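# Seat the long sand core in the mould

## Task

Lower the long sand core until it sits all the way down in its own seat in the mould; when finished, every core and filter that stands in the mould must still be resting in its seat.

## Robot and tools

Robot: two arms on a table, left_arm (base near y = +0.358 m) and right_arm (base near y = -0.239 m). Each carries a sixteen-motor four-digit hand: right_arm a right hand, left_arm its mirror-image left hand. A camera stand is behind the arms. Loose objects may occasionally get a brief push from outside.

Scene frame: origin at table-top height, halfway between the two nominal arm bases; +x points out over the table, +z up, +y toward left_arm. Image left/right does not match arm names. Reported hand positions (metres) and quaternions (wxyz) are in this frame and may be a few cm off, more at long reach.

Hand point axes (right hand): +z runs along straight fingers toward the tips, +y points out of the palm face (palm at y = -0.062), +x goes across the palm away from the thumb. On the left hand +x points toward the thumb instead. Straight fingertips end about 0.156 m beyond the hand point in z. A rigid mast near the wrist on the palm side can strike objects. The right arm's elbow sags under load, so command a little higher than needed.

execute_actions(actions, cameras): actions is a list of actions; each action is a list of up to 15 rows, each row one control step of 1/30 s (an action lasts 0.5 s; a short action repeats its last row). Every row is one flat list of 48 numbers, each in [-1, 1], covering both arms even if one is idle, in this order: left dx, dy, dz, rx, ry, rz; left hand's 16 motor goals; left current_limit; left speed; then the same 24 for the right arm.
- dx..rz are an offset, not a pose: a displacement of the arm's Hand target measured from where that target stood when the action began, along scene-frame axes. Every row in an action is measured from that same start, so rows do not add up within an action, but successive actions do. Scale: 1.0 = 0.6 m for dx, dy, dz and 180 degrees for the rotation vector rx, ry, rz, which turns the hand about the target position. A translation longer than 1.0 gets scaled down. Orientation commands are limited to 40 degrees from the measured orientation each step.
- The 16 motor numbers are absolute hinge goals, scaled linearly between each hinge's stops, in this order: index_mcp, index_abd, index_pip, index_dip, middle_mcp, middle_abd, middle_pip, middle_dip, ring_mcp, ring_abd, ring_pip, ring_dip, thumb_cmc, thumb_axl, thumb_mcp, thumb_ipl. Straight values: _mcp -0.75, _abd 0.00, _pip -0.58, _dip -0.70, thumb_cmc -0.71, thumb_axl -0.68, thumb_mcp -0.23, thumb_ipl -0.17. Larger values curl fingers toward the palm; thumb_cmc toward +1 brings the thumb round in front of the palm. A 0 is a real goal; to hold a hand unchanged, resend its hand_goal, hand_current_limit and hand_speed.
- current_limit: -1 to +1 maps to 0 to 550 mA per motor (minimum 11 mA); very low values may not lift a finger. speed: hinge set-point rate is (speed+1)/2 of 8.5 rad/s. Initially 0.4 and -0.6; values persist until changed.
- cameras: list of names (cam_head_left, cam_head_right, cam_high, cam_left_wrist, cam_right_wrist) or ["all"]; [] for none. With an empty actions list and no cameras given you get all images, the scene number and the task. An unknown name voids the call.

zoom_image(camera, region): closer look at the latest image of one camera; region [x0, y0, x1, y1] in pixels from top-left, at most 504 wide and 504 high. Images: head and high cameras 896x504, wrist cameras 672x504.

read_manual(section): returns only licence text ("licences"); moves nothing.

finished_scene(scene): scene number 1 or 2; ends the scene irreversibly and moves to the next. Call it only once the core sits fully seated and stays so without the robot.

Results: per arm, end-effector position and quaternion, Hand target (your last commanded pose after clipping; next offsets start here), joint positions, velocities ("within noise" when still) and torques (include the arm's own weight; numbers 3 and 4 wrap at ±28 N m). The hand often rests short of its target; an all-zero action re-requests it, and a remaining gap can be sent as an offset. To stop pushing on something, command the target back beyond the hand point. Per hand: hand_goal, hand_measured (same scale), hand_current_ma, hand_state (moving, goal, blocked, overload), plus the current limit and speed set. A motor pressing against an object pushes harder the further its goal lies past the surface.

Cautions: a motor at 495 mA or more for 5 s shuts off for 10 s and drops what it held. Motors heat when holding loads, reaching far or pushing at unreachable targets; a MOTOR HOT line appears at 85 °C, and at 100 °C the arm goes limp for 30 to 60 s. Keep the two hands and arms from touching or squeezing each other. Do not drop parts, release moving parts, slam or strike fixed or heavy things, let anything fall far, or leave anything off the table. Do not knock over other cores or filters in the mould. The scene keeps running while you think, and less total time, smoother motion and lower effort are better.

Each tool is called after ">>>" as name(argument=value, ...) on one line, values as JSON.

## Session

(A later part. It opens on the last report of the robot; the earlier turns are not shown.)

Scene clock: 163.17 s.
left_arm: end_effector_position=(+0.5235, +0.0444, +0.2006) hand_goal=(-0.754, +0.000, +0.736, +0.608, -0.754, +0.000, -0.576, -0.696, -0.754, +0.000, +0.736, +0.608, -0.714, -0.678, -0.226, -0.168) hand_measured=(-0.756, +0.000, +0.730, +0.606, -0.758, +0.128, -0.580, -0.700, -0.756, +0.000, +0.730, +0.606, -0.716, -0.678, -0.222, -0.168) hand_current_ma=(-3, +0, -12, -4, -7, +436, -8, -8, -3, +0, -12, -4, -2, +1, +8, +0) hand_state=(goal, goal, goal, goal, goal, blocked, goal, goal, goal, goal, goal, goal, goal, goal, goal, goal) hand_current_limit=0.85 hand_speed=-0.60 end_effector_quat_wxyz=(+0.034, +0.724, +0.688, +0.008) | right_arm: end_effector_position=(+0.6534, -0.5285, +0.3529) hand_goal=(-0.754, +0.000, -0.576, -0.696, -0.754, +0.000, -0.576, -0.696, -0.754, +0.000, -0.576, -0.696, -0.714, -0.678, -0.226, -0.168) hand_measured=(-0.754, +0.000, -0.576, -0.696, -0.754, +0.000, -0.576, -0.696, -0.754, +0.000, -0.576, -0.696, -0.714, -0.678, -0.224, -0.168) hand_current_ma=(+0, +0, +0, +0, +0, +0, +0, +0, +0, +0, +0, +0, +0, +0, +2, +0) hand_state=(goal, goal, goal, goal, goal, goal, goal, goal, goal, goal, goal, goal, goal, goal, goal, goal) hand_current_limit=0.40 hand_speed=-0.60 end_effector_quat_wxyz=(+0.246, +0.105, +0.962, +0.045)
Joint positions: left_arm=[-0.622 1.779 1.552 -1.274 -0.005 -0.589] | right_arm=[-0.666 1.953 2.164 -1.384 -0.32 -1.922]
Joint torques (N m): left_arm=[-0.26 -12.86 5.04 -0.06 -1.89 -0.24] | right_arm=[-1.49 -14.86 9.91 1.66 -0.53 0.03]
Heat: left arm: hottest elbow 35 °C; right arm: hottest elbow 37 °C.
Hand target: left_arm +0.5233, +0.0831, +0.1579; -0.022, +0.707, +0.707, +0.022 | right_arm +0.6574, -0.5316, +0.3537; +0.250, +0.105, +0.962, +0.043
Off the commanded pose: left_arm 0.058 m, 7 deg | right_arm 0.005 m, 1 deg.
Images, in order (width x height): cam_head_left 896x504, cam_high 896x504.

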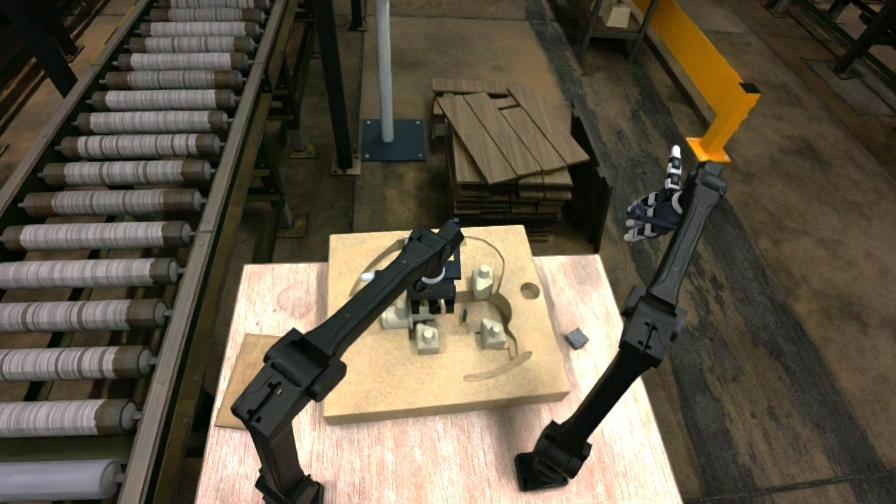

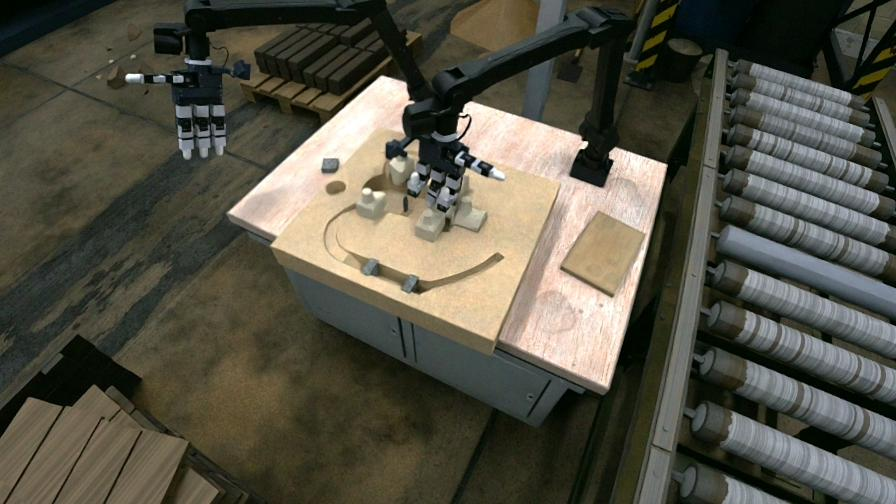

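>>> execute_actions(actions=[[[-0.001,0.002,-0.008,0,0,0,-0.754,0,0.737,0.609,-0.754,0,-0.576,-0.696,-0.754,0,0.737,0.609,-0.714,-0.678,-0.226,-0.168,0.85,-0.6,0,0,0,0,0,0,-0.754,0,-0.576,-0.696,-0.754,0,-0.576,-0.696,-0.754,0,-0.576,-0.696,-0.714,-0.678,-0.226,-0.168,0.4,-0.6]]], cameras=["cam_high", "cam_head_left", "cam_left_wrist"])

>>> zoom_image(camera="cam_high", region=[425, 180, 495, 250])

>>> zoom_image(camera="cam_head_left", region=[375, 280, 445, 350])

>>> zoom_image(camera="cam_left_wrist", region=[240, 70, 440, 220])

Scene clock: 167.50 s.
left_arm: end_effector_position=(+0.5244, +0.0443, +0.1999) hand_goal=(-0.754, +0.000, +0.736, +0.608, -0.754, +0.000, -0.576, -0.696, -0.754, +0.000, +0.736, +0.608, -0.714, -0.678, -0.226, -0.168) hand_measured=(-0.756, +0.000, +0.730, +0.606, -0.766, +0.128, -0.584, -0.704, -0.756, +0.000, +0.730, +0.606, -0.716, -0.678, -0.222, -0.168) hand_current_ma=(-3, +0, -12, -4, -30, +436, -17, -14, -3, +0, -12, -4, -2, +1, +8, +0) hand_state=(goal, goal, goal, goal, goal, blocked, goal, goal, goal, goal, goal, goal, goal, goal, goal, goal) hand_current_limit=0.85 hand_speed=-0.60 end_effector_quat_wxyz=(+0.035, +0.724, +0.689, +0.010) | right_arm: end_effector_position=(+0.6534, -0.5285, +0.3529) hand_goal=(-0.754, +0.000, -0.576, -0.696, -0.754, +0.000, -0.576, -0.696, -0.754, +0.000, -0.576, -0.696, -0.714, -0.678, -0.226, -0.168) hand_measured=(-0.754, +0.000, -0.576, -0.696, -0.754, +0.000, -0.576, -0.696, -0.754, +0.000, -0.576, -0.696, -0.714, -0.678, -0.224, -0.168) hand_current_ma=(+0, +0, +0, +0, +0, +0, +0, +0, +0, +0, +0, +0, +0, +0, +2, +0) hand_state=(goal, goal, goal, goal, goal, goal, goal, goal, goal, goal, goal, goal, goal, goal, goal, goal) hand_current_limit=0.40 hand_speed=-0.60 end_effector_quat_wxyz=(+0.246, +0.105, +0.962, +0.045)
Joint positions: left_arm=[-0.622 1.78 1.549 -1.267 -0.007 -0.589] | right_arm=[-0.666 1.953 2.164 -1.384 -0.32 -1.922]
Joint torques (N m): left_arm=[0.09 -12.57 4.27 0.03 -1.76 -0.28] | right_arm=[-1.67 -14.97 9.76 1.63 -0.57 -0.01]
Heat: left arm: hottest elbow 35 °C; right arm: hottest elbow 37 °C.
Hand target: left_arm +0.5226, +0.0844, +0.1530; -0.022, +0.707, +0.707, +0.022 | right_arm +0.6574, -0.5316, +0.3537; +0.250, +0.105, +0.962, +0.043
Off the commanded pose: left_arm 0.062 m, 7 deg | right_arm 0.005 m, 1 deg.
camera_calibration:
cam_left_wrist: T_world_to_cam=[[-0.695347, -0.718674, 0.000719221, 0.362076], [-0.524084, 0.507757, 0.683754, 0.0718264], [-0.491761, 0.475069, -0.729713, 0.507892], [0, 0, 0, 1]] pos_world=[0.539173, -0.0175395, 0.321243]
Images, in order (width x height): cam_head_left 896x504, cam_high 896x504, cam_left_wrist 672x504.

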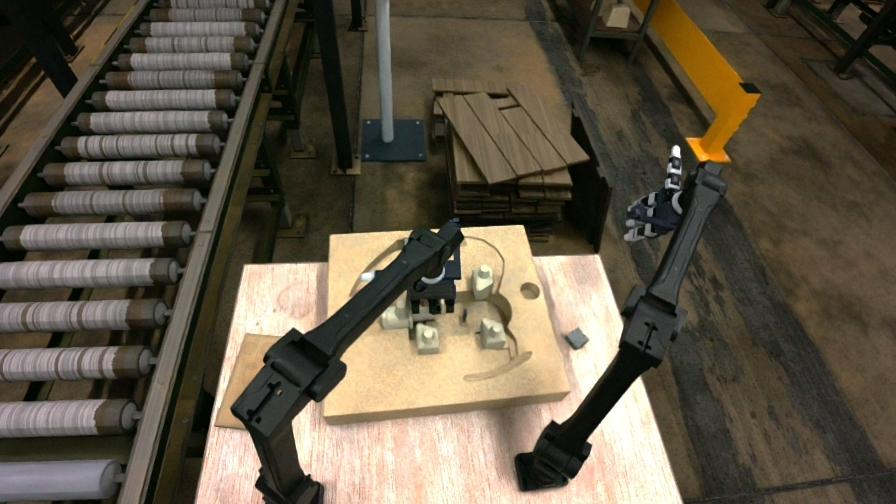

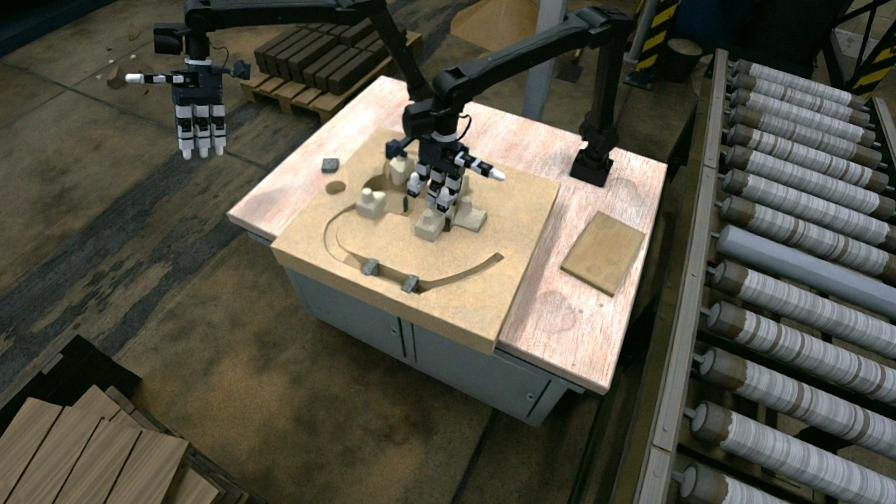

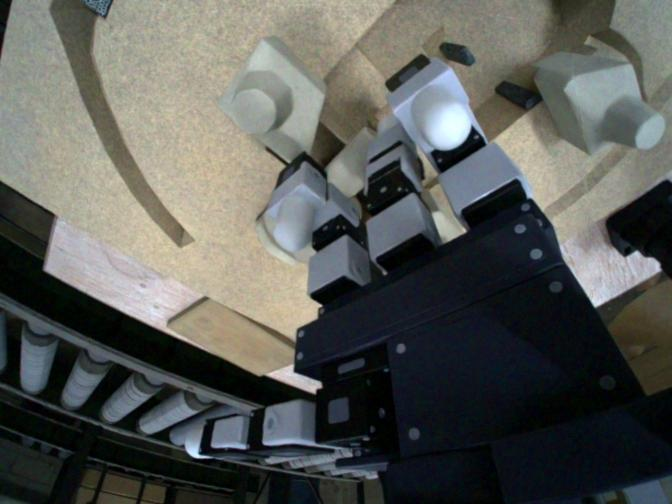

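Scaled by 7.200 from the camera's 896x504 image, which has a finer 1280x720 frame.

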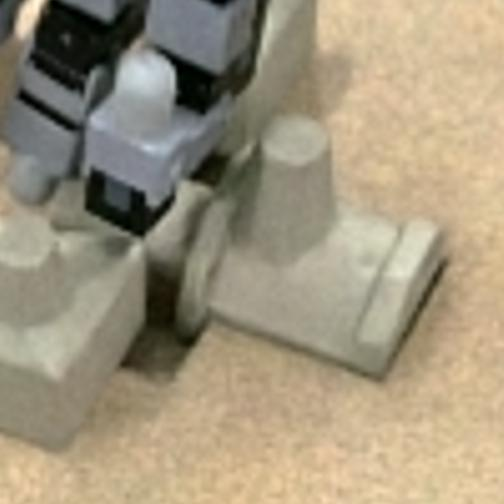

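Scaled by 7.200 from the camera's 896x504 image, which has a finer 1280x720 frame.

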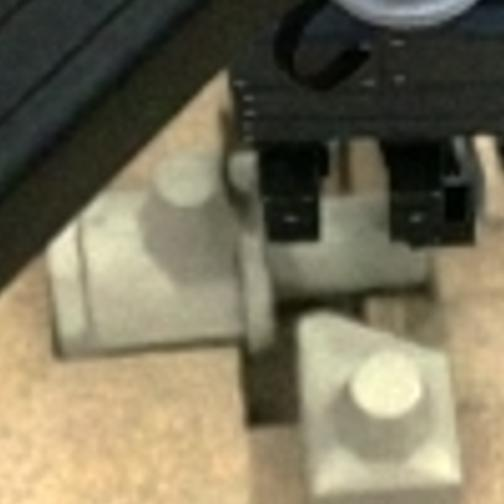

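Scaled by 2.520 from the camera's 672x504 image, which has a finer 960x720 frame.

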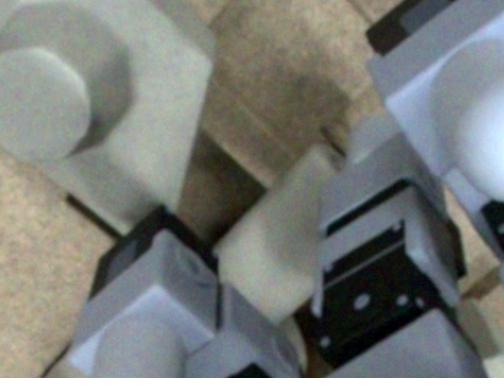

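>>> execute_actions(actions=[[[0,-0.016,0.012,0,0,0,-0.754,0,0.737,0.609,-0.754,0,-0.576,-0.696,-0.754,0,0.737,0.609,-0.714,-0.678,-0.226,-0.168,0.85,-0.6,0,0,0,0,0,0,-0.754,0,-0.576,-0.696,-0.754,0,-0.576,-0.696,-0.754,0,-0.576,-0.696,-0.714,-0.678,-0.226,-0.168,0.4,-0.6],[0,-0.032,0.024,0,0,0,-0.754,0,0.737,0.609,-0.754,0,-0.576,-0.696,-0.754,0,0.737,0.609,-0.714,-0.678,-0.226,-0.168,0.85,-0.6,0,0,0,0,0,0,-0.754,0,-0.576,-0.696,-0.754,0,-0.576,-0.696,-0.754,0,-0.576,-0.696,-0.714,-0.678,-0.226,-0.168,0.4,-0.6],[0,-0.048,0.036,0,0,0,-0.754,0,0.737,0.609,-0.754,0,-0.576,-0.696,-0.754,0,0.737,0.609,-0.714,-0.678,-0.226,-0.168,0.85,-0.6,0,0,0,0,0,0,-0.754,0,-0.576,-0.696,-0.754,0,-0.576,-0.696,-0.754,0,-0.576,-0.696,-0.714,-0.678,-0.226,-0.168,0.4,-0.6],[0,-0.064,0.05,0,0,0,-0.754,0,0.737,0.609,-0.754,0,-0.576,-0.696,-0.754,0,0.737,0.609,-0.714,-0.678,-0.226,-0.168,0.85,-0.6,0,0,0,0,0,0,-0.754,0,-0.576,-0.696,-0.754,0,-0.576,-0.696,-0.754,0,-0.576,-0.696,-0.714,-0.678,-0.226,-0.168,0.4,-0.6]]], cameras=["cam_high", "cam_head_left"])

>>> zoom_image(camera="cam_high", region=[425, 180, 495, 250])

>>> zoom_image(camera="cam_head_left", region=[375, 280, 445, 350])

Scene clock: 178.67 s.
left_arm: end_effector_position=(+0.5195, +0.0374, +0.1995) hand_goal=(-0.754, +0.000, +0.736, +0.608, -0.754, +0.000, -0.576, -0.696, -0.754, +0.000, +0.736, +0.608, -0.714, -0.678, -0.226, -0.168) hand_measured=(-0.756, +0.000, +0.730, +0.606, -0.732, +0.094, -0.570, -0.698, -0.756, +0.000, +0.730, +0.606, -0.716, -0.678, -0.222, -0.168) hand_current_ma=(-3, +0, -12, -4, +60, +294, +12, -3, -3, +0, -12, -4, -2, +1, +8, +0) hand_state=(goal, goal, goal, goal, blocked, blocked, goal, goal, goal, goal, goal, goal, goal, goal, goal, goal) hand_current_limit=0.85 hand_speed=-0.60 end_effector_quat_wxyz=(+0.009, +0.716, +0.698, +0.018) | right_arm: end_effector_position=(+0.6534, -0.5285, +0.3529) hand_goal=(-0.754, +0.000, -0.576, -0.696, -0.754, +0.000, -0.576, -0.696, -0.754, +0.000, -0.576, -0.696, -0.714, -0.678, -0.226, -0.168) hand_measured=(-0.754, +0.000, -0.576, -0.696, -0.754, +0.000, -0.576, -0.696, -0.754, +0.000, -0.576, -0.696, -0.714, -0.678, -0.224, -0.168) hand_current_ma=(+0, +0, +0, +0, +0, +0, +0, +0, +0, +0, +0, +0, +0, +0, +2, +0) hand_state=(goal, goal, goal, goal, goal, goal, goal, goal, goal, goal, goal, goal, goal, goal, goal, goal) hand_current_limit=0.40 hand_speed=-0.60 end_effector_quat_wxyz=(+0.246, +0.105, +0.962, +0.045)
Joint positions: left_arm=[-0.647 1.816 1.603 -1.335 -0.033 -0.639] | right_arm=[-0.666 1.953 2.164 -1.384 -0.32 -1.922]
Joint torques (N m): left_arm=[-1.73 -12.81 9.81 -0.87 -0.79 -0.28] | right_arm=[-1.61 -15.21 9.84 1.76 -0.5 0.03]
Heat: left arm: hottest elbow 34 °C; right arm: hottest elbow 38 °C.
Hand target: left_arm +0.5227, +0.0461, +0.1831; -0.022, +0.707, +0.707, +0.022 | right_arm +0.6574, -0.5316, +0.3537; +0.250, +0.105, +0.962, +0.043
Off the commanded pose: left_arm 0.019 m, 4 deg | right_arm 0.005 m, 1 deg.
Images, in order (width x height): cam_head_left 896x504, cam_high 896x504.

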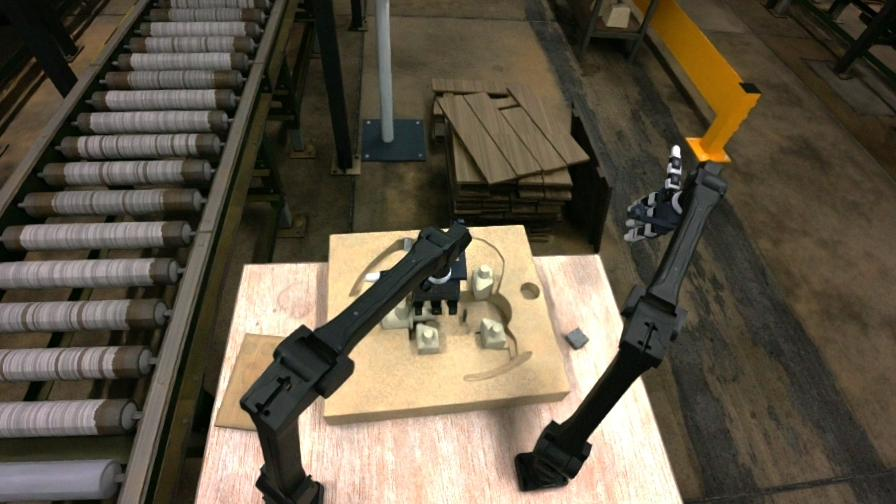

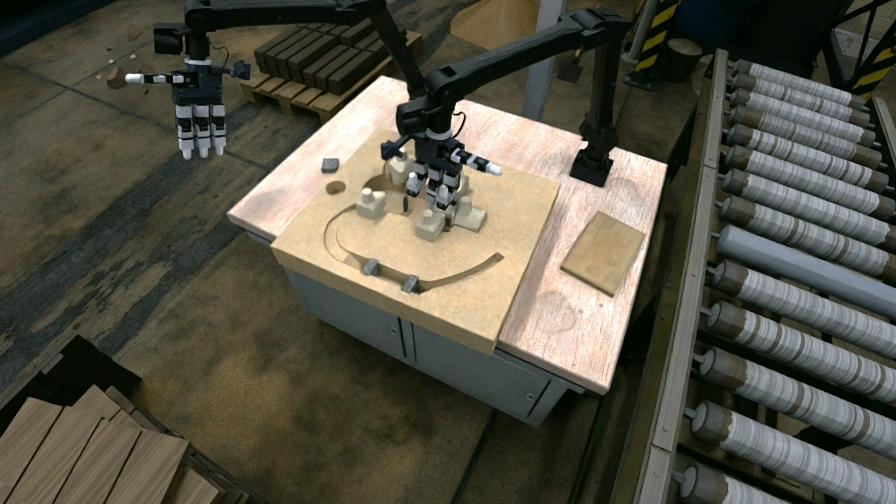

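Scaled by 7.200 from the camera's 896x504 image, which has a finer 1280x720 frame.

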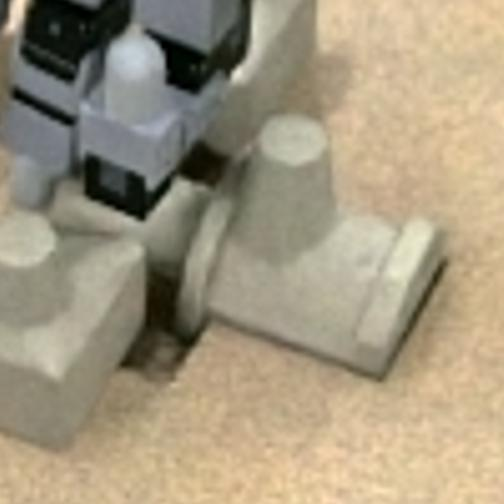

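Scaled by 7.200 from the camera's 896x504 image, which has a finer 1280x720 frame.

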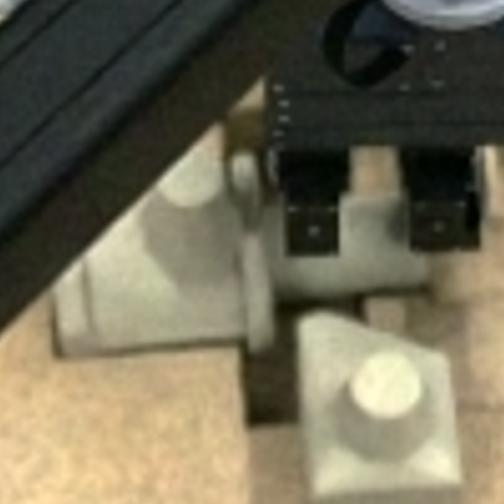

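>>> execute_actions(actions=[[[0,-0.02,0.01,0,0,0,-0.754,0,0.737,0.609,-0.754,0,-0.576,-0.696,-0.754,0,0.737,0.609,-0.714,-0.678,-0.226,-0.168,0.8,-0.6,0,0,0,0,0,0,-0.754,0,-0.576,-0.696,-0.754,0,-0.576,-0.696,-0.754,0,-0.576,-0.696,-0.714,-0.678,-0.226,-0.168,0.4,-0.6],[0,-0.04,0.02,0,0,0,-0.754,0,0.737,0.609,-0.754,0,-0.576,-0.696,-0.754,0,0.737,0.609,-0.714,-0.678,-0.226,-0.168,0.8,-0.6,0,0,0,0,0,0,-0.754,0,-0.576,-0.696,-0.754,0,-0.576,-0.696,-0.754,0,-0.576,-0.696,-0.714,-0.678,-0.226,-0.168,0.4,-0.6],[0,-0.06,0.03,-0.015,0,0,-0.754,0,0.737,0.609,-0.754,0,-0.576,-0.696,-0.754,0,0.737,0.609,-0.714,-0.678,-0.226,-0.168,0.8,-0.6,0,0,0,0,0,0,-0.754,0,-0.576,-0.696,-0.754,0,-0.576,-0.696,-0.754,0,-0.576,-0.696,-0.714,-0.678,-0.226,-0.168,0.4,-0.6]],[[0,-0.04,0.02,0,0,0,-0.754,0,0.737,0.609,-0.754,0,-0.576,-0.696,-0.754,0,0.737,0.609,-0.714,-0.678,-0.226,-0.168,0.5,-0.6,0,0,0,0,0,0,-0.754,0,-0.576,-0.696,-0.754,0,-0.576,-0.696,-0.754,0,-0.576,-0.696,-0.714,-0.678,-0.226,-0.168,0.4,-0.6]]], cameras=["cam_high", "cam_head_left"])

>>> zoom_image(camera="cam_high", region=[425, 180, 495, 250])

>>> zoom_image(camera="cam_head_left", region=[375, 280, 445, 350])

Scene clock: 188.37 s.
left_arm: end_effector_position=(+0.5107, -0.0004, +0.2031) hand_goal=(-0.754, +0.000, +0.736, +0.608, -0.754, +0.000, -0.576, -0.696, -0.754, +0.000, +0.736, +0.608, -0.714, -0.678, -0.226, -0.168) hand_measured=(-0.756, +0.000, +0.730, +0.606, -0.750, +0.002, -0.574, -0.694, -0.756, +0.000, +0.730, +0.606, -0.716, -0.678, -0.222, -0.168) hand_current_ma=(-3, +0, -12, -4, +9, +4, +4, +3, -3, +0, -12, -4, -2, +1, +8, +0) hand_state=(goal, goal, goal, goal, goal, goal, goal, goal, goal, goal, goal, goal, goal, goal, goal, goal) hand_current_limit=0.50 hand_speed=-0.60 end_effector_quat_wxyz=(-0.019, +0.710, +0.704, +0.006) | right_arm: end_effector_position=(+0.6534, -0.5285, +0.3529) hand_goal=(-0.754, +0.000, -0.576, -0.696, -0.754, +0.000, -0.576, -0.696, -0.754, +0.000, -0.576, -0.696, -0.714, -0.678, -0.226, -0.168) hand_measured=(-0.754, +0.000, -0.576, -0.696, -0.754, +0.000, -0.576, -0.696, -0.754, +0.000, -0.576, -0.696, -0.714, -0.678, -0.224, -0.168) hand_current_ma=(+0, +0, +0, +0, +0, +0, +0, +0, +0, +0, +0, +0, +0, +0, +2, +0) hand_state=(goal, goal, goal, goal, goal, goal, goal, goal, goal, goal, goal, goal, goal, goal, goal, goal) hand_current_limit=0.40 hand_speed=-0.60 end_effector_quat_wxyz=(+0.246, +0.105, +0.962, +0.045)
Joint positions: left_arm=[-0.704 1.9 1.746 -1.454 -0.014 -0.714] | right_arm=[-0.666 1.953 2.164 -1.384 -0.32 -1.922]
Joint torques (N m): left_arm=[-2.78 -15.56 12.83 0.12 -0.05 -0.27] | right_arm=[-1.44 -14.92 9.96 1.57 -0.53 -0.01]
Heat: left arm: hottest elbow 36 °C; right arm: hottest elbow 38 °C.
Hand target: left_arm +0.5228, -0.0139, +0.2133; -0.005, +0.707, +0.707, +0.006 | right_arm +0.6574, -0.5316, +0.3537; +0.250, +0.105, +0.962, +0.043
Off the commanded pose: left_arm 0.021 m, 2 deg | right_arm 0.005 m, 1 deg.
Images, in order (width x height): cam_head_left 896x504, cam_high 896x504.

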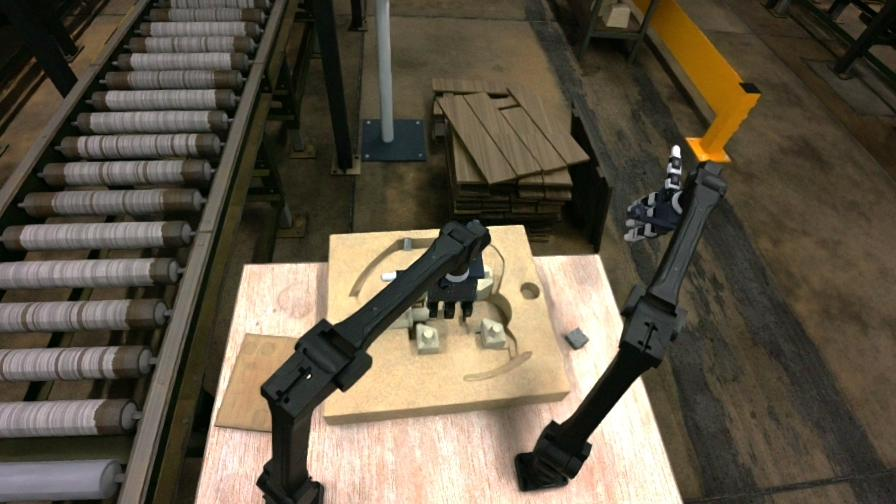

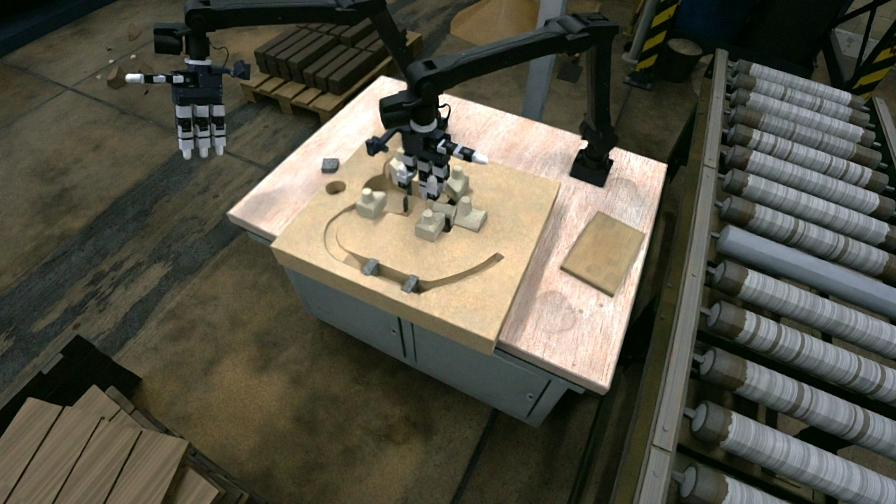

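Scaled by 7.200 from the camera's 896x504 image, which has a finer 1280x720 frame.

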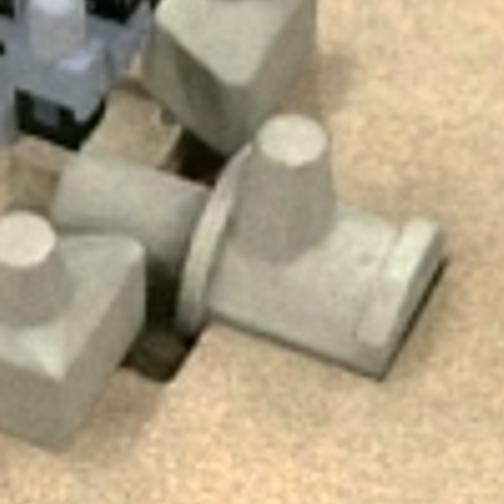

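Scaled by 7.200 from the camera's 896x504 image, which has a finer 1280x720 frame.

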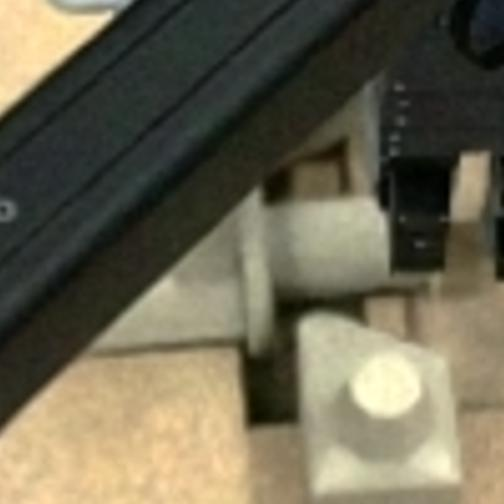

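>>> execute_actions(actions=[[[0,0,0.06,0,0,0,-0.754,0,0.737,0.609,-0.754,0,-0.576,-0.696,-0.754,0,0.737,0.609,-0.714,-0.678,-0.226,-0.168,0.5,-0.6,0,0,0,0,0,0,-0.754,0,-0.576,-0.696,-0.754,0,-0.576,-0.696,-0.754,0,-0.576,-0.696,-0.714,-0.678,-0.226,-0.168,0.4,-0.6],[0,-0.01,0.12,0,0,0,-0.754,0,0.737,0.609,-0.754,0,-0.576,-0.696,-0.754,0,0.737,0.609,-0.714,-0.678,-0.226,-0.168,0.5,-0.6,0,0,0,0,0,0,-0.754,0,-0.576,-0.696,-0.754,0,-0.576,-0.696,-0.754,0,-0.576,-0.696,-0.714,-0.678,-0.226,-0.168,0.4,-0.6],[0,-0.02,0.18,0,0,0,-0.754,0,0.737,0.609,-0.754,0,-0.576,-0.696,-0.754,0,0.737,0.609,-0.714,-0.678,-0.226,-0.168,0.5,-0.6,0,0,0,0,0,0,-0.754,0,-0.576,-0.696,-0.754,0,-0.576,-0.696,-0.754,0,-0.576,-0.696,-0.714,-0.678,-0.226,-0.168,0.4,-0.6]],[[0,0,0,0,0,0,-0.754,0,0.737,0.609,-0.754,0,-0.576,-0.696,-0.754,0,0.737,0.609,-0.714,-0.678,-0.226,-0.168,0.5,-0.6,0,0,0,0,0,0,-0.754,0,-0.576,-0.696,-0.754,0,-0.576,-0.696,-0.754,0,-0.576,-0.696,-0.714,-0.678,-0.226,-0.168,0.4,-0.6]]], cameras=["cam_high", "cam_left_wrist", "cam_head_right"])

>>> zoom_image(camera="cam_high", region=[425, 180, 495, 250])

>>> zoom_image(camera="cam_left_wrist", region=[240, 70, 540, 295])

>>> zoom_image(camera="cam_head_right", region=[460, 260, 560, 360])

Scene clock: 198.37 s.
left_arm: end_effector_position=(+0.5174, -0.0122, +0.3103) hand_goal=(-0.754, +0.000, +0.736, +0.608, -0.754, +0.000, -0.576, -0.696, -0.754, +0.000, +0.736, +0.608, -0.714, -0.678, -0.226, -0.168) hand_measured=(-0.756, +0.000, +0.730, +0.606, -0.750, +0.002, -0.574, -0.694, -0.756, +0.000, +0.730, +0.606, -0.716, -0.678, -0.222, -0.168) hand_current_ma=(-3, +0, -12, -4, +8, +3, +4, +3, -3, +0, -12, -4, -2, +1, +8, +0) hand_state=(goal, goal, goal, goal, goal, goal, goal, goal, goal, goal, goal, goal, goal, goal, goal, goal) hand_current_limit=0.50 hand_speed=-0.60 end_effector_quat_wxyz=(+0.000, +0.708, +0.706, +0.007) | right_arm: end_effector_position=(+0.6534, -0.5285, +0.3529) hand_goal=(-0.754, +0.000, -0.576, -0.696, -0.754, +0.000, -0.576, -0.696, -0.754, +0.000, -0.576, -0.696, -0.714, -0.678, -0.226, -0.168) hand_measured=(-0.754, +0.000, -0.576, -0.696, -0.754, +0.000, -0.576, -0.696, -0.754, +0.000, -0.576, -0.696, -0.714, -0.678, -0.224, -0.168) hand_current_ma=(+0, +0, +0, +0, +0, +0, +0, +0, +0, +0, +0, +0, +0, +0, +2, +0) hand_state=(goal, goal, goal, goal, goal, goal, goal, goal, goal, goal, goal, goal, goal, goal, goal, goal) hand_current_limit=0.40 hand_speed=-0.60 end_effector_quat_wxyz=(+0.246, +0.105, +0.962, +0.045)
Joint positions: left_arm=[-0.712 1.908 2.035 -1.698 -0.014 -0.727] | right_arm=[-0.666 1.953 2.164 -1.384 -0.32 -1.922]
Joint torques (N m): left_arm=[-3.49 -15.68 12.55 0.17 -0.22 -0.24] | right_arm=[-1.32 -15.21 9.89 1.58 -0.5 -0.03]
Heat: left arm: hottest elbow 39 °C; right arm: hottest elbow 38 °C.
Hand target: left_arm +0.5227, -0.0261, +0.3211; -0.006, +0.707, +0.707, +0.006 | right_arm +0.6574, -0.5316, +0.3537; +0.250, +0.105, +0.962, +0.043
Off the commanded pose: left_arm 0.018 m, 1 deg | right_arm 0.005 m, 1 deg.
joint sent to its limit (left arm) — joint 4 (wrist pitch), lower limit. The joint targets still meet the commanded pose.
camera_calibration:
cam_left_wrist: T_world_to_cam=[[-0.660279, -0.75101, 0.00390978, 0.297005], [-0.508612, 0.450984, 0.733435, -0.00269311], [-0.55258, 0.482283, -0.679748, 0.6279], [0, 0, 0, 1]] pos_world=[0.541701, -0.0785576, 0.427628]
Images, in order (width x height): cam_head_right 896x504, cam_high 896x504, cam_left_wrist 672x504.

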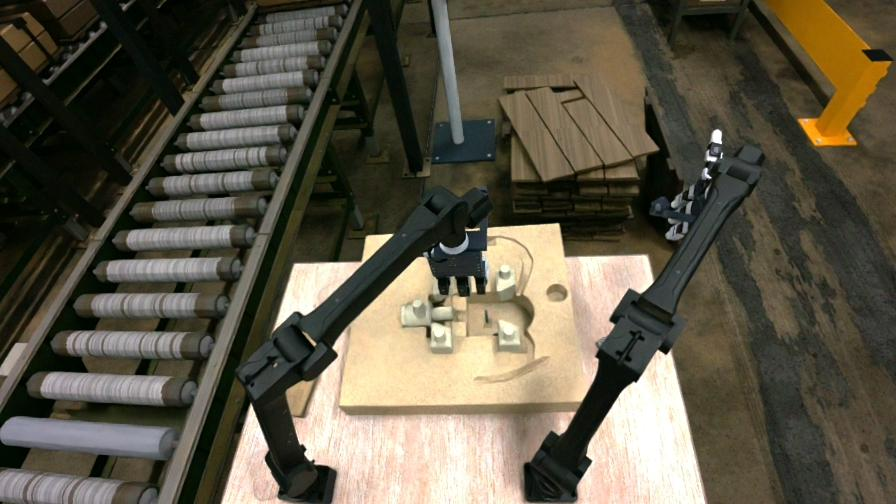

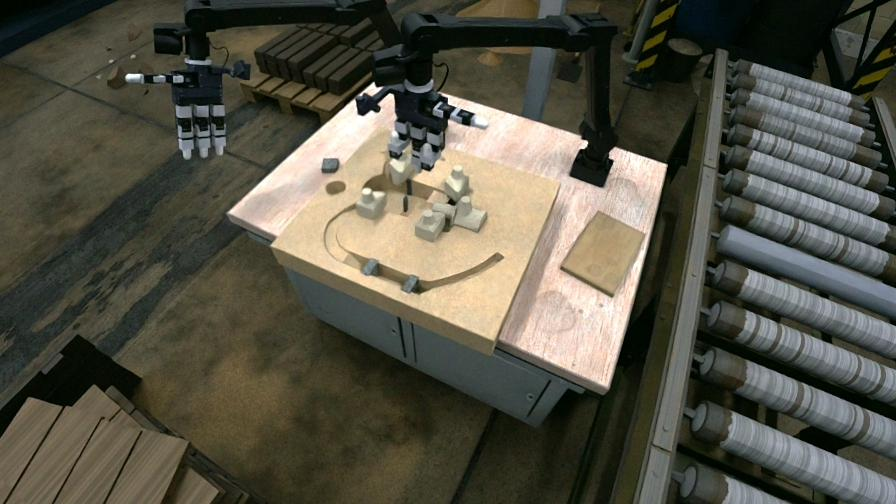

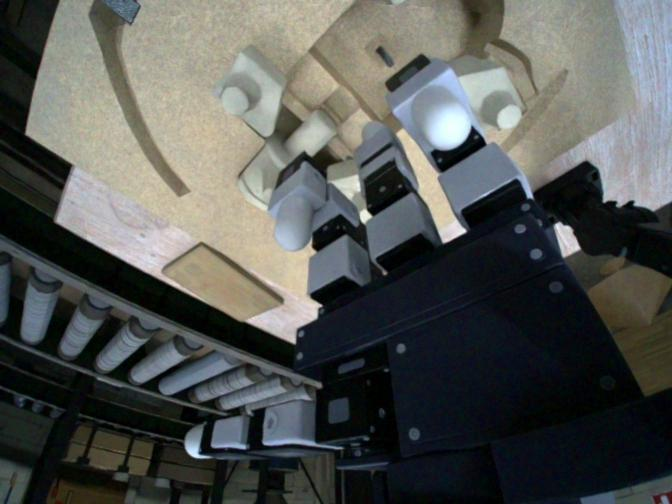

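Scaled by 7.200 from the camera's 896x504 image, which has a finer 1280x720 frame.

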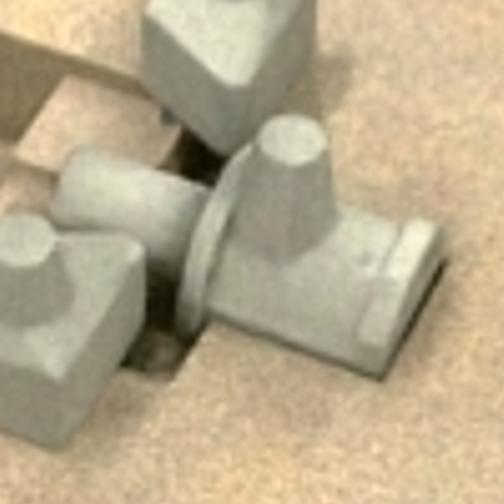

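Scaled by 1.680 from the camera's 672x504 image, which has a finer 960x720 frame.

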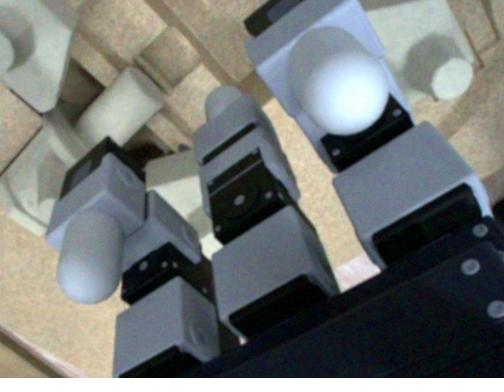

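Scaled by 5.040 from the camera's 896x504 image, which has a finer 1280x720 frame.

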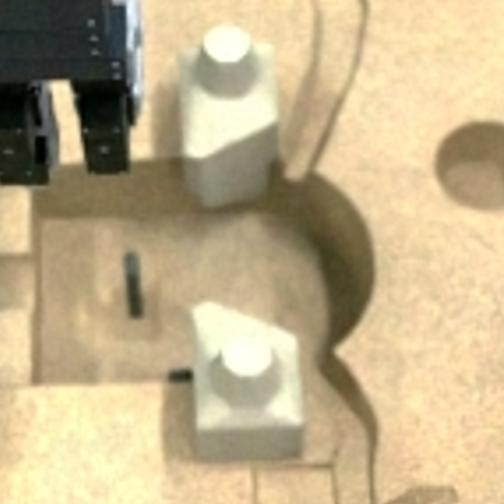

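>>> zoom_image(camera="cam_left_wrist", region=[230, 60, 380, 200])

>>> zoom_image(camera="cam_head_right", region=[390, 285, 480, 355])

Scaled by 3.360 from the camera's 672x504 image, which has a finer 960x720 frame.

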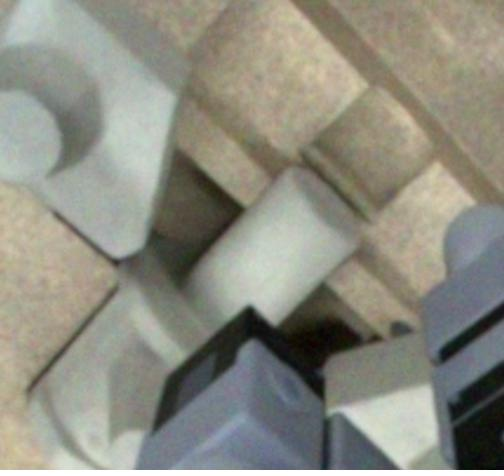

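Scaled by 5.600 from the camera's 896x504 image, which has a finer 1280x720 frame.

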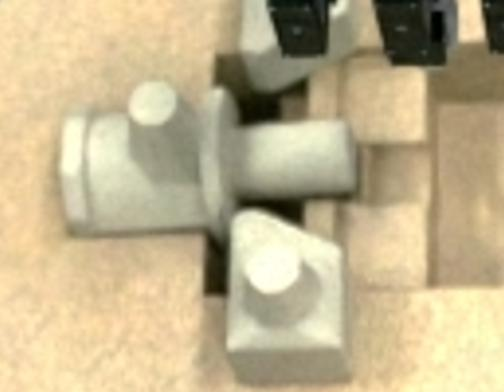

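>>> execute_actions(actions=[[[0.002,0.05,-0.02,0,0,0,-0.754,0,0.737,0.609,-0.754,0,-0.576,-0.696,-0.754,0,0.737,0.609,-0.714,-0.678,-0.226,-0.168,0.5,-0.6,0,0,0,0,0,0,-0.754,0,-0.576,-0.696,-0.754,0,-0.576,-0.696,-0.754,0,-0.576,-0.696,-0.714,-0.678,-0.226,-0.168,0.4,-0.6],[0.004,0.1,-0.04,0.015,0,0,-0.754,0,0.737,0.609,-0.754,0,-0.576,-0.696,-0.754,0,0.737,0.609,-0.714,-0.678,-0.226,-0.168,0.5,-0.6,0,0,0,0,0,0,-0.754,0,-0.576,-0.696,-0.754,0,-0.576,-0.696,-0.754,0,-0.576,-0.696,-0.714,-0.678,-0.226,-0.168,0.4,-0.6],[0.008,0.14,-0.06,0.015,0,0,-0.754,0,0.737,0.609,-0.754,0,-0.576,-0.696,-0.754,0,0.737,0.609,-0.714,-0.678,-0.226,-0.168,0.5,-0.6,0,0,0,0,0,0,-0.754,0,-0.576,-0.696,-0.754,0,-0.576,-0.696,-0.754,0,-0.576,-0.696,-0.714,-0.678,-0.226,-0.168,0.4,-0.6]],[[0,0,-0.02,0,0,0,-0.754,0,0.737,0.609,-0.754,0,-0.576,-0.696,-0.754,0,0.737,0.609,-0.714,-0.678,-0.226,-0.168,0.5,-0.6,0,0,0,0,0,0,-0.754,0,-0.576,-0.696,-0.754,0,-0.576,-0.696,-0.754,0,-0.576,-0.696,-0.714,-0.678,-0.226,-0.168,0.4,-0.6]]], cameras=["cam_high", "cam_left_wrist"])

>>> zoom_image(camera="cam_high", region=[425, 180, 495, 250])

>>> zoom_image(camera="cam_left_wrist", region=[240, 70, 440, 220])

Scene clock: 213.00 s.
left_arm: end_effector_position=(+0.5311, +0.0608, +0.2637) hand_goal=(-0.754, +0.000, +0.736, +0.608, -0.754, +0.000, -0.576, -0.696, -0.754, +0.000, +0.736, +0.608, -0.714, -0.678, -0.226, -0.168) hand_measured=(-0.756, +0.000, +0.730, +0.606, -0.750, +0.002, -0.574, -0.694, -0.756, +0.000, +0.730, +0.606, -0.716, -0.678, -0.222, -0.168) hand_current_ma=(-3, +0, -12, -4, +5, +3, +4, +3, -3, +0, -12, -4, -2, +1, +8, +0) hand_state=(goal, goal, goal, goal, goal, goal, goal, goal, goal, goal, goal, goal, goal, goal, goal, goal) hand_current_limit=0.50 hand_speed=-0.60 end_effector_quat_wxyz=(-0.033, +0.700, +0.713, +0.021) | right_arm: end_effector_position=(+0.6534, -0.5285, +0.3529) hand_goal=(-0.754, +0.000, -0.576, -0.696, -0.754, +0.000, -0.576, -0.696, -0.754, +0.000, -0.576, -0.696, -0.714, -0.678, -0.226, -0.168) hand_measured=(-0.754, +0.000, -0.576, -0.696, -0.754, +0.000, -0.576, -0.696, -0.754, +0.000, -0.576, -0.696, -0.714, -0.678, -0.224, -0.168) hand_current_ma=(+0, +0, +0, +0, +0, +0, +0, +0, +0, +0, +0, +0, +0, +0, +2, +0) hand_state=(goal, goal, goal, goal, goal, goal, goal, goal, goal, goal, goal, goal, goal, goal, goal, goal) hand_current_limit=0.40 hand_speed=-0.60 end_effector_quat_wxyz=(+0.246, +0.105, +0.962, +0.045)
Joint positions: left_arm=[-0.611 1.845 1.822 -1.608 -0.051 -0.648] | right_arm=[-0.666 1.953 2.164 -1.384 -0.32 -1.922]
Joint torques (N m): left_arm=[-3.19 -18.26 7.36 0.75 -0.14 -0.06] | right_arm=[-2.02 -15.44 9.87 1.68 -0.5 0.01]
Heat: left arm: hottest elbow 41 °C; right arm: hottest elbow 38 °C.
Hand target: left_arm +0.5276, +0.0581, +0.2731; -0.022, +0.707, +0.707, +0.022 | right_arm +0.6574, -0.5316, +0.3537; +0.250, +0.105, +0.962, +0.043
Off the commanded pose: left_arm 0.011 m, 2 deg | right_arm 0.005 m, 1 deg.
camera_calibration:
cam_left_wrist: T_world_to_cam=[[-0.644383, -0.764167, -0.0286426, 0.362064], [-0.496716, 0.389789, 0.77546, -0.00812258], [-0.581416, 0.51392, -0.630747, 0.569094], [0, 0, 0, 1]] pos_world=[0.560154, -0.012625, 0.375623]
Images, in order (width x height): cam_high 896x504, cam_left_wrist 672x504.

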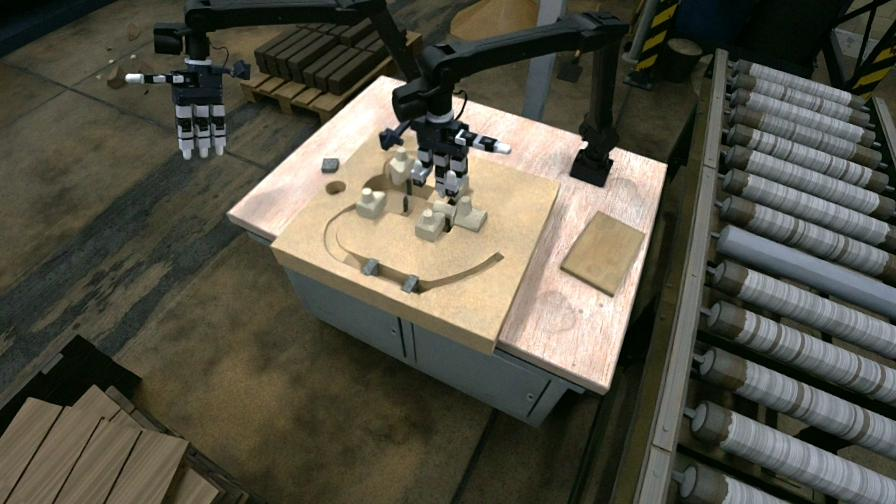

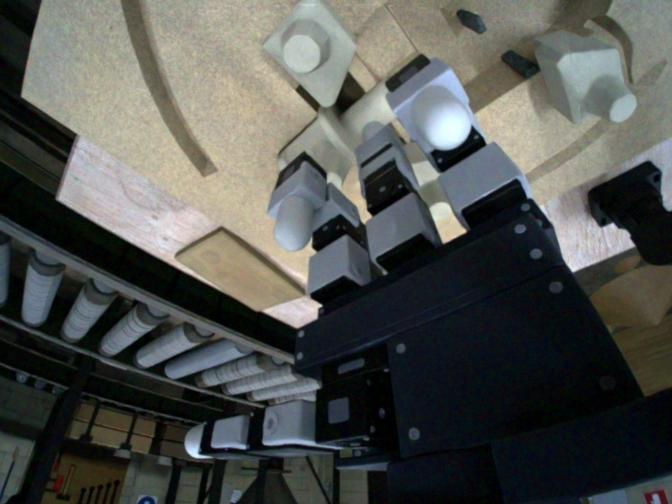

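Scaled by 7.200 from the camera's 896x504 image, which has a finer 1280x720 frame.

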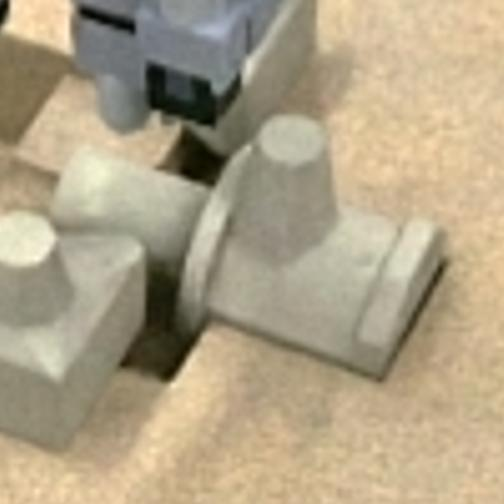

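Scaled by 2.520 from the camera's 672x504 image, which has a finer 960x720 frame.

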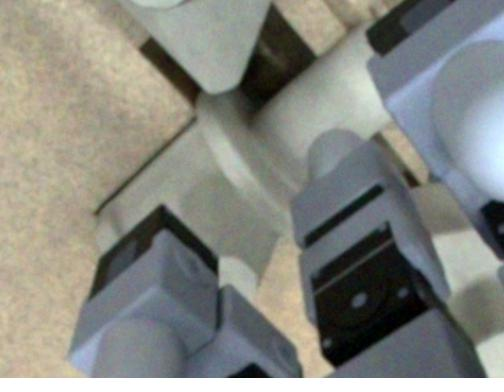

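>>> execute_actions(actions=[[[0,-0.006,-0.02,-0.01,0,0,-0.754,0,0.737,0.609,-0.754,0,-0.576,-0.696,-0.754,0,0.737,0.609,-0.714,-0.678,-0.226,-0.168,0.5,-0.6,0,0,0,0,0,0,-0.754,0,-0.576,-0.696,-0.754,0,-0.576,-0.696,-0.754,0,-0.576,-0.696,-0.714,-0.678,-0.226,-0.168,0.4,-0.6],[0,-0.008,-0.04,-0.02,0,0,-0.754,0,0.737,0.609,-0.754,0,-0.576,-0.696,-0.754,0,0.737,0.609,-0.714,-0.678,-0.226,-0.168,0.5,-0.6,0,0,0,0,0,0,-0.754,0,-0.576,-0.696,-0.754,0,-0.576,-0.696,-0.754,0,-0.576,-0.696,-0.714,-0.678,-0.226,-0.168,0.4,-0.6]],[[0,0,-0.02,0,0,0,-0.754,0,0.737,0.609,-0.754,0,-0.576,-0.696,-0.754,0,0.737,0.609,-0.714,-0.678,-0.226,-0.168,0.5,-0.6,0,0,0,0,0,0,-0.754,0,-0.576,-0.696,-0.754,0,-0.576,-0.696,-0.754,0,-0.576,-0.696,-0.714,-0.678,-0.226,-0.168,0.4,-0.6]]], cameras=["cam_high", "cam_left_wrist"])

>>> zoom_image(camera="cam_high", region=[425, 180, 495, 250])

>>> zoom_image(camera="cam_left_wrist", region=[240, 70, 440, 220])

Scene clock: 225.90 s.
left_arm: end_effector_position=(+0.5282, +0.0523, +0.2290) hand_goal=(-0.754, +0.000, +0.736, +0.608, -0.754, +0.000, -0.576, -0.696, -0.754, +0.000, +0.736, +0.608, -0.714, -0.678, -0.226, -0.168) hand_measured=(-0.756, +0.000, +0.730, +0.606, -0.750, +0.002, -0.574, -0.694, -0.756, +0.000, +0.730, +0.606, -0.716, -0.678, -0.222, -0.168) hand_current_ma=(-3, +0, -12, -4, +5, +3, +4, +3, -3, +0, -12, -4, -2, +1, +8, +0) hand_state=(goal, goal, goal, goal, goal, goal, goal, goal, goal, goal, goal, goal, goal, goal, goal, goal) hand_current_limit=0.50 hand_speed=-0.60 end_effector_quat_wxyz=(-0.011, +0.704, +0.710, +0.000) | right_arm: end_effector_position=(+0.6534, -0.5285, +0.3529) hand_goal=(-0.754, +0.000, -0.576, -0.696, -0.754, +0.000, -0.576, -0.696, -0.754, +0.000, -0.576, -0.696, -0.714, -0.678, -0.226, -0.168) hand_measured=(-0.754, +0.000, -0.576, -0.696, -0.754, +0.000, -0.576, -0.696, -0.754, +0.000, -0.576, -0.696, -0.714, -0.678, -0.224, -0.168) hand_current_ma=(+0, +0, +0, +0, +0, +0, +0, +0, +0, +0, +0, +0, +0, +0, +2, +0) hand_state=(goal, goal, goal, goal, goal, goal, goal, goal, goal, goal, goal, goal, goal, goal, goal, goal) hand_current_limit=0.40 hand_speed=-0.60 end_effector_quat_wxyz=(+0.246, +0.105, +0.962, +0.045)
Joint positions: left_arm=[-0.611 1.831 1.715 -1.476 -0.004 -0.639] | right_arm=[-0.666 1.953 2.164 -1.384 -0.32 -1.922]
Joint torques (N m): left_arm=[-2.14 -18.02 7.46 0.84 0.06 -0.02] | right_arm=[-1.61 -14.86 9.83 1.57 -0.54 -0.01]
Heat: left arm: hottest elbow 40 °C; right arm: hottest elbow 38 °C.
Hand target: left_arm +0.5276, +0.0533, +0.2371; +0.000, +0.707, +0.707, +0.000 | right_arm +0.6574, -0.5316, +0.3537; +0.250, +0.105, +0.962, +0.043
Off the commanded pose: left_arm 0.008 m, 1 deg | right_arm 0.005 m, 1 deg.
camera_calibration:
cam_left_wrist: T_world_to_cam=[[-0.650145, -0.759651, 0.0155288, 0.345311], [-0.496242, 0.440007, 0.748424, 0.0239763], [-0.575374, 0.478878, -0.663039, 0.555876], [0, 0, 0, 1]] pos_world=[0.556237, -0.0144303, 0.345261]
Images, in order (width x height): cam_high 896x504, cam_left_wrist 672x504.

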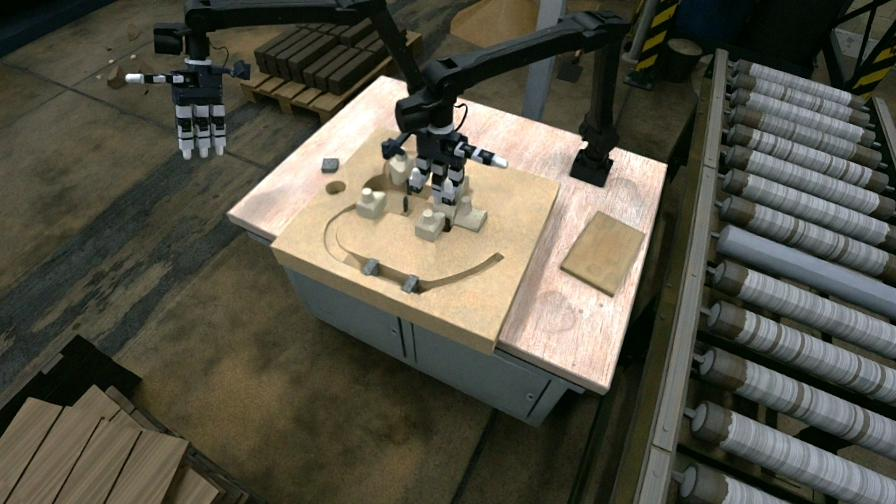

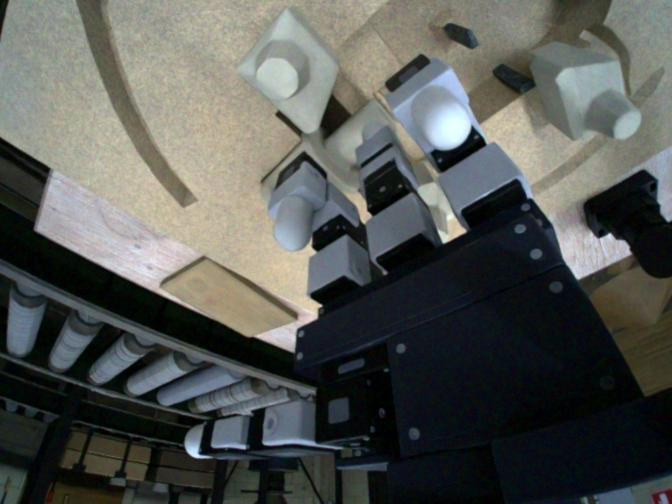

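Scaled by 7.200 from the camera's 896x504 image, which has a finer 1280x720 frame.

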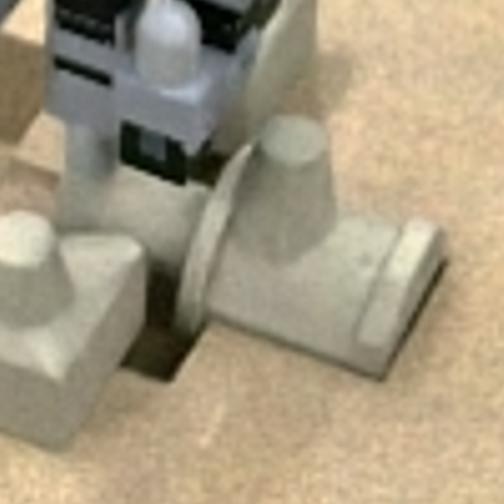

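Scaled by 2.520 from the camera's 672x504 image, which has a finer 960x720 frame.

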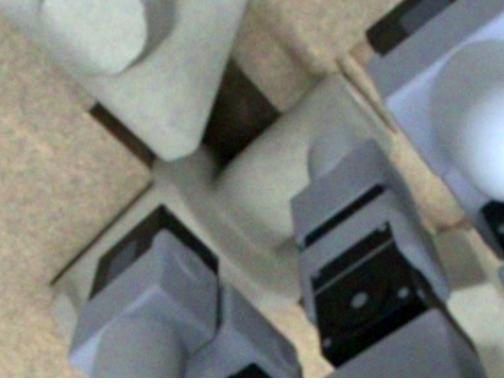

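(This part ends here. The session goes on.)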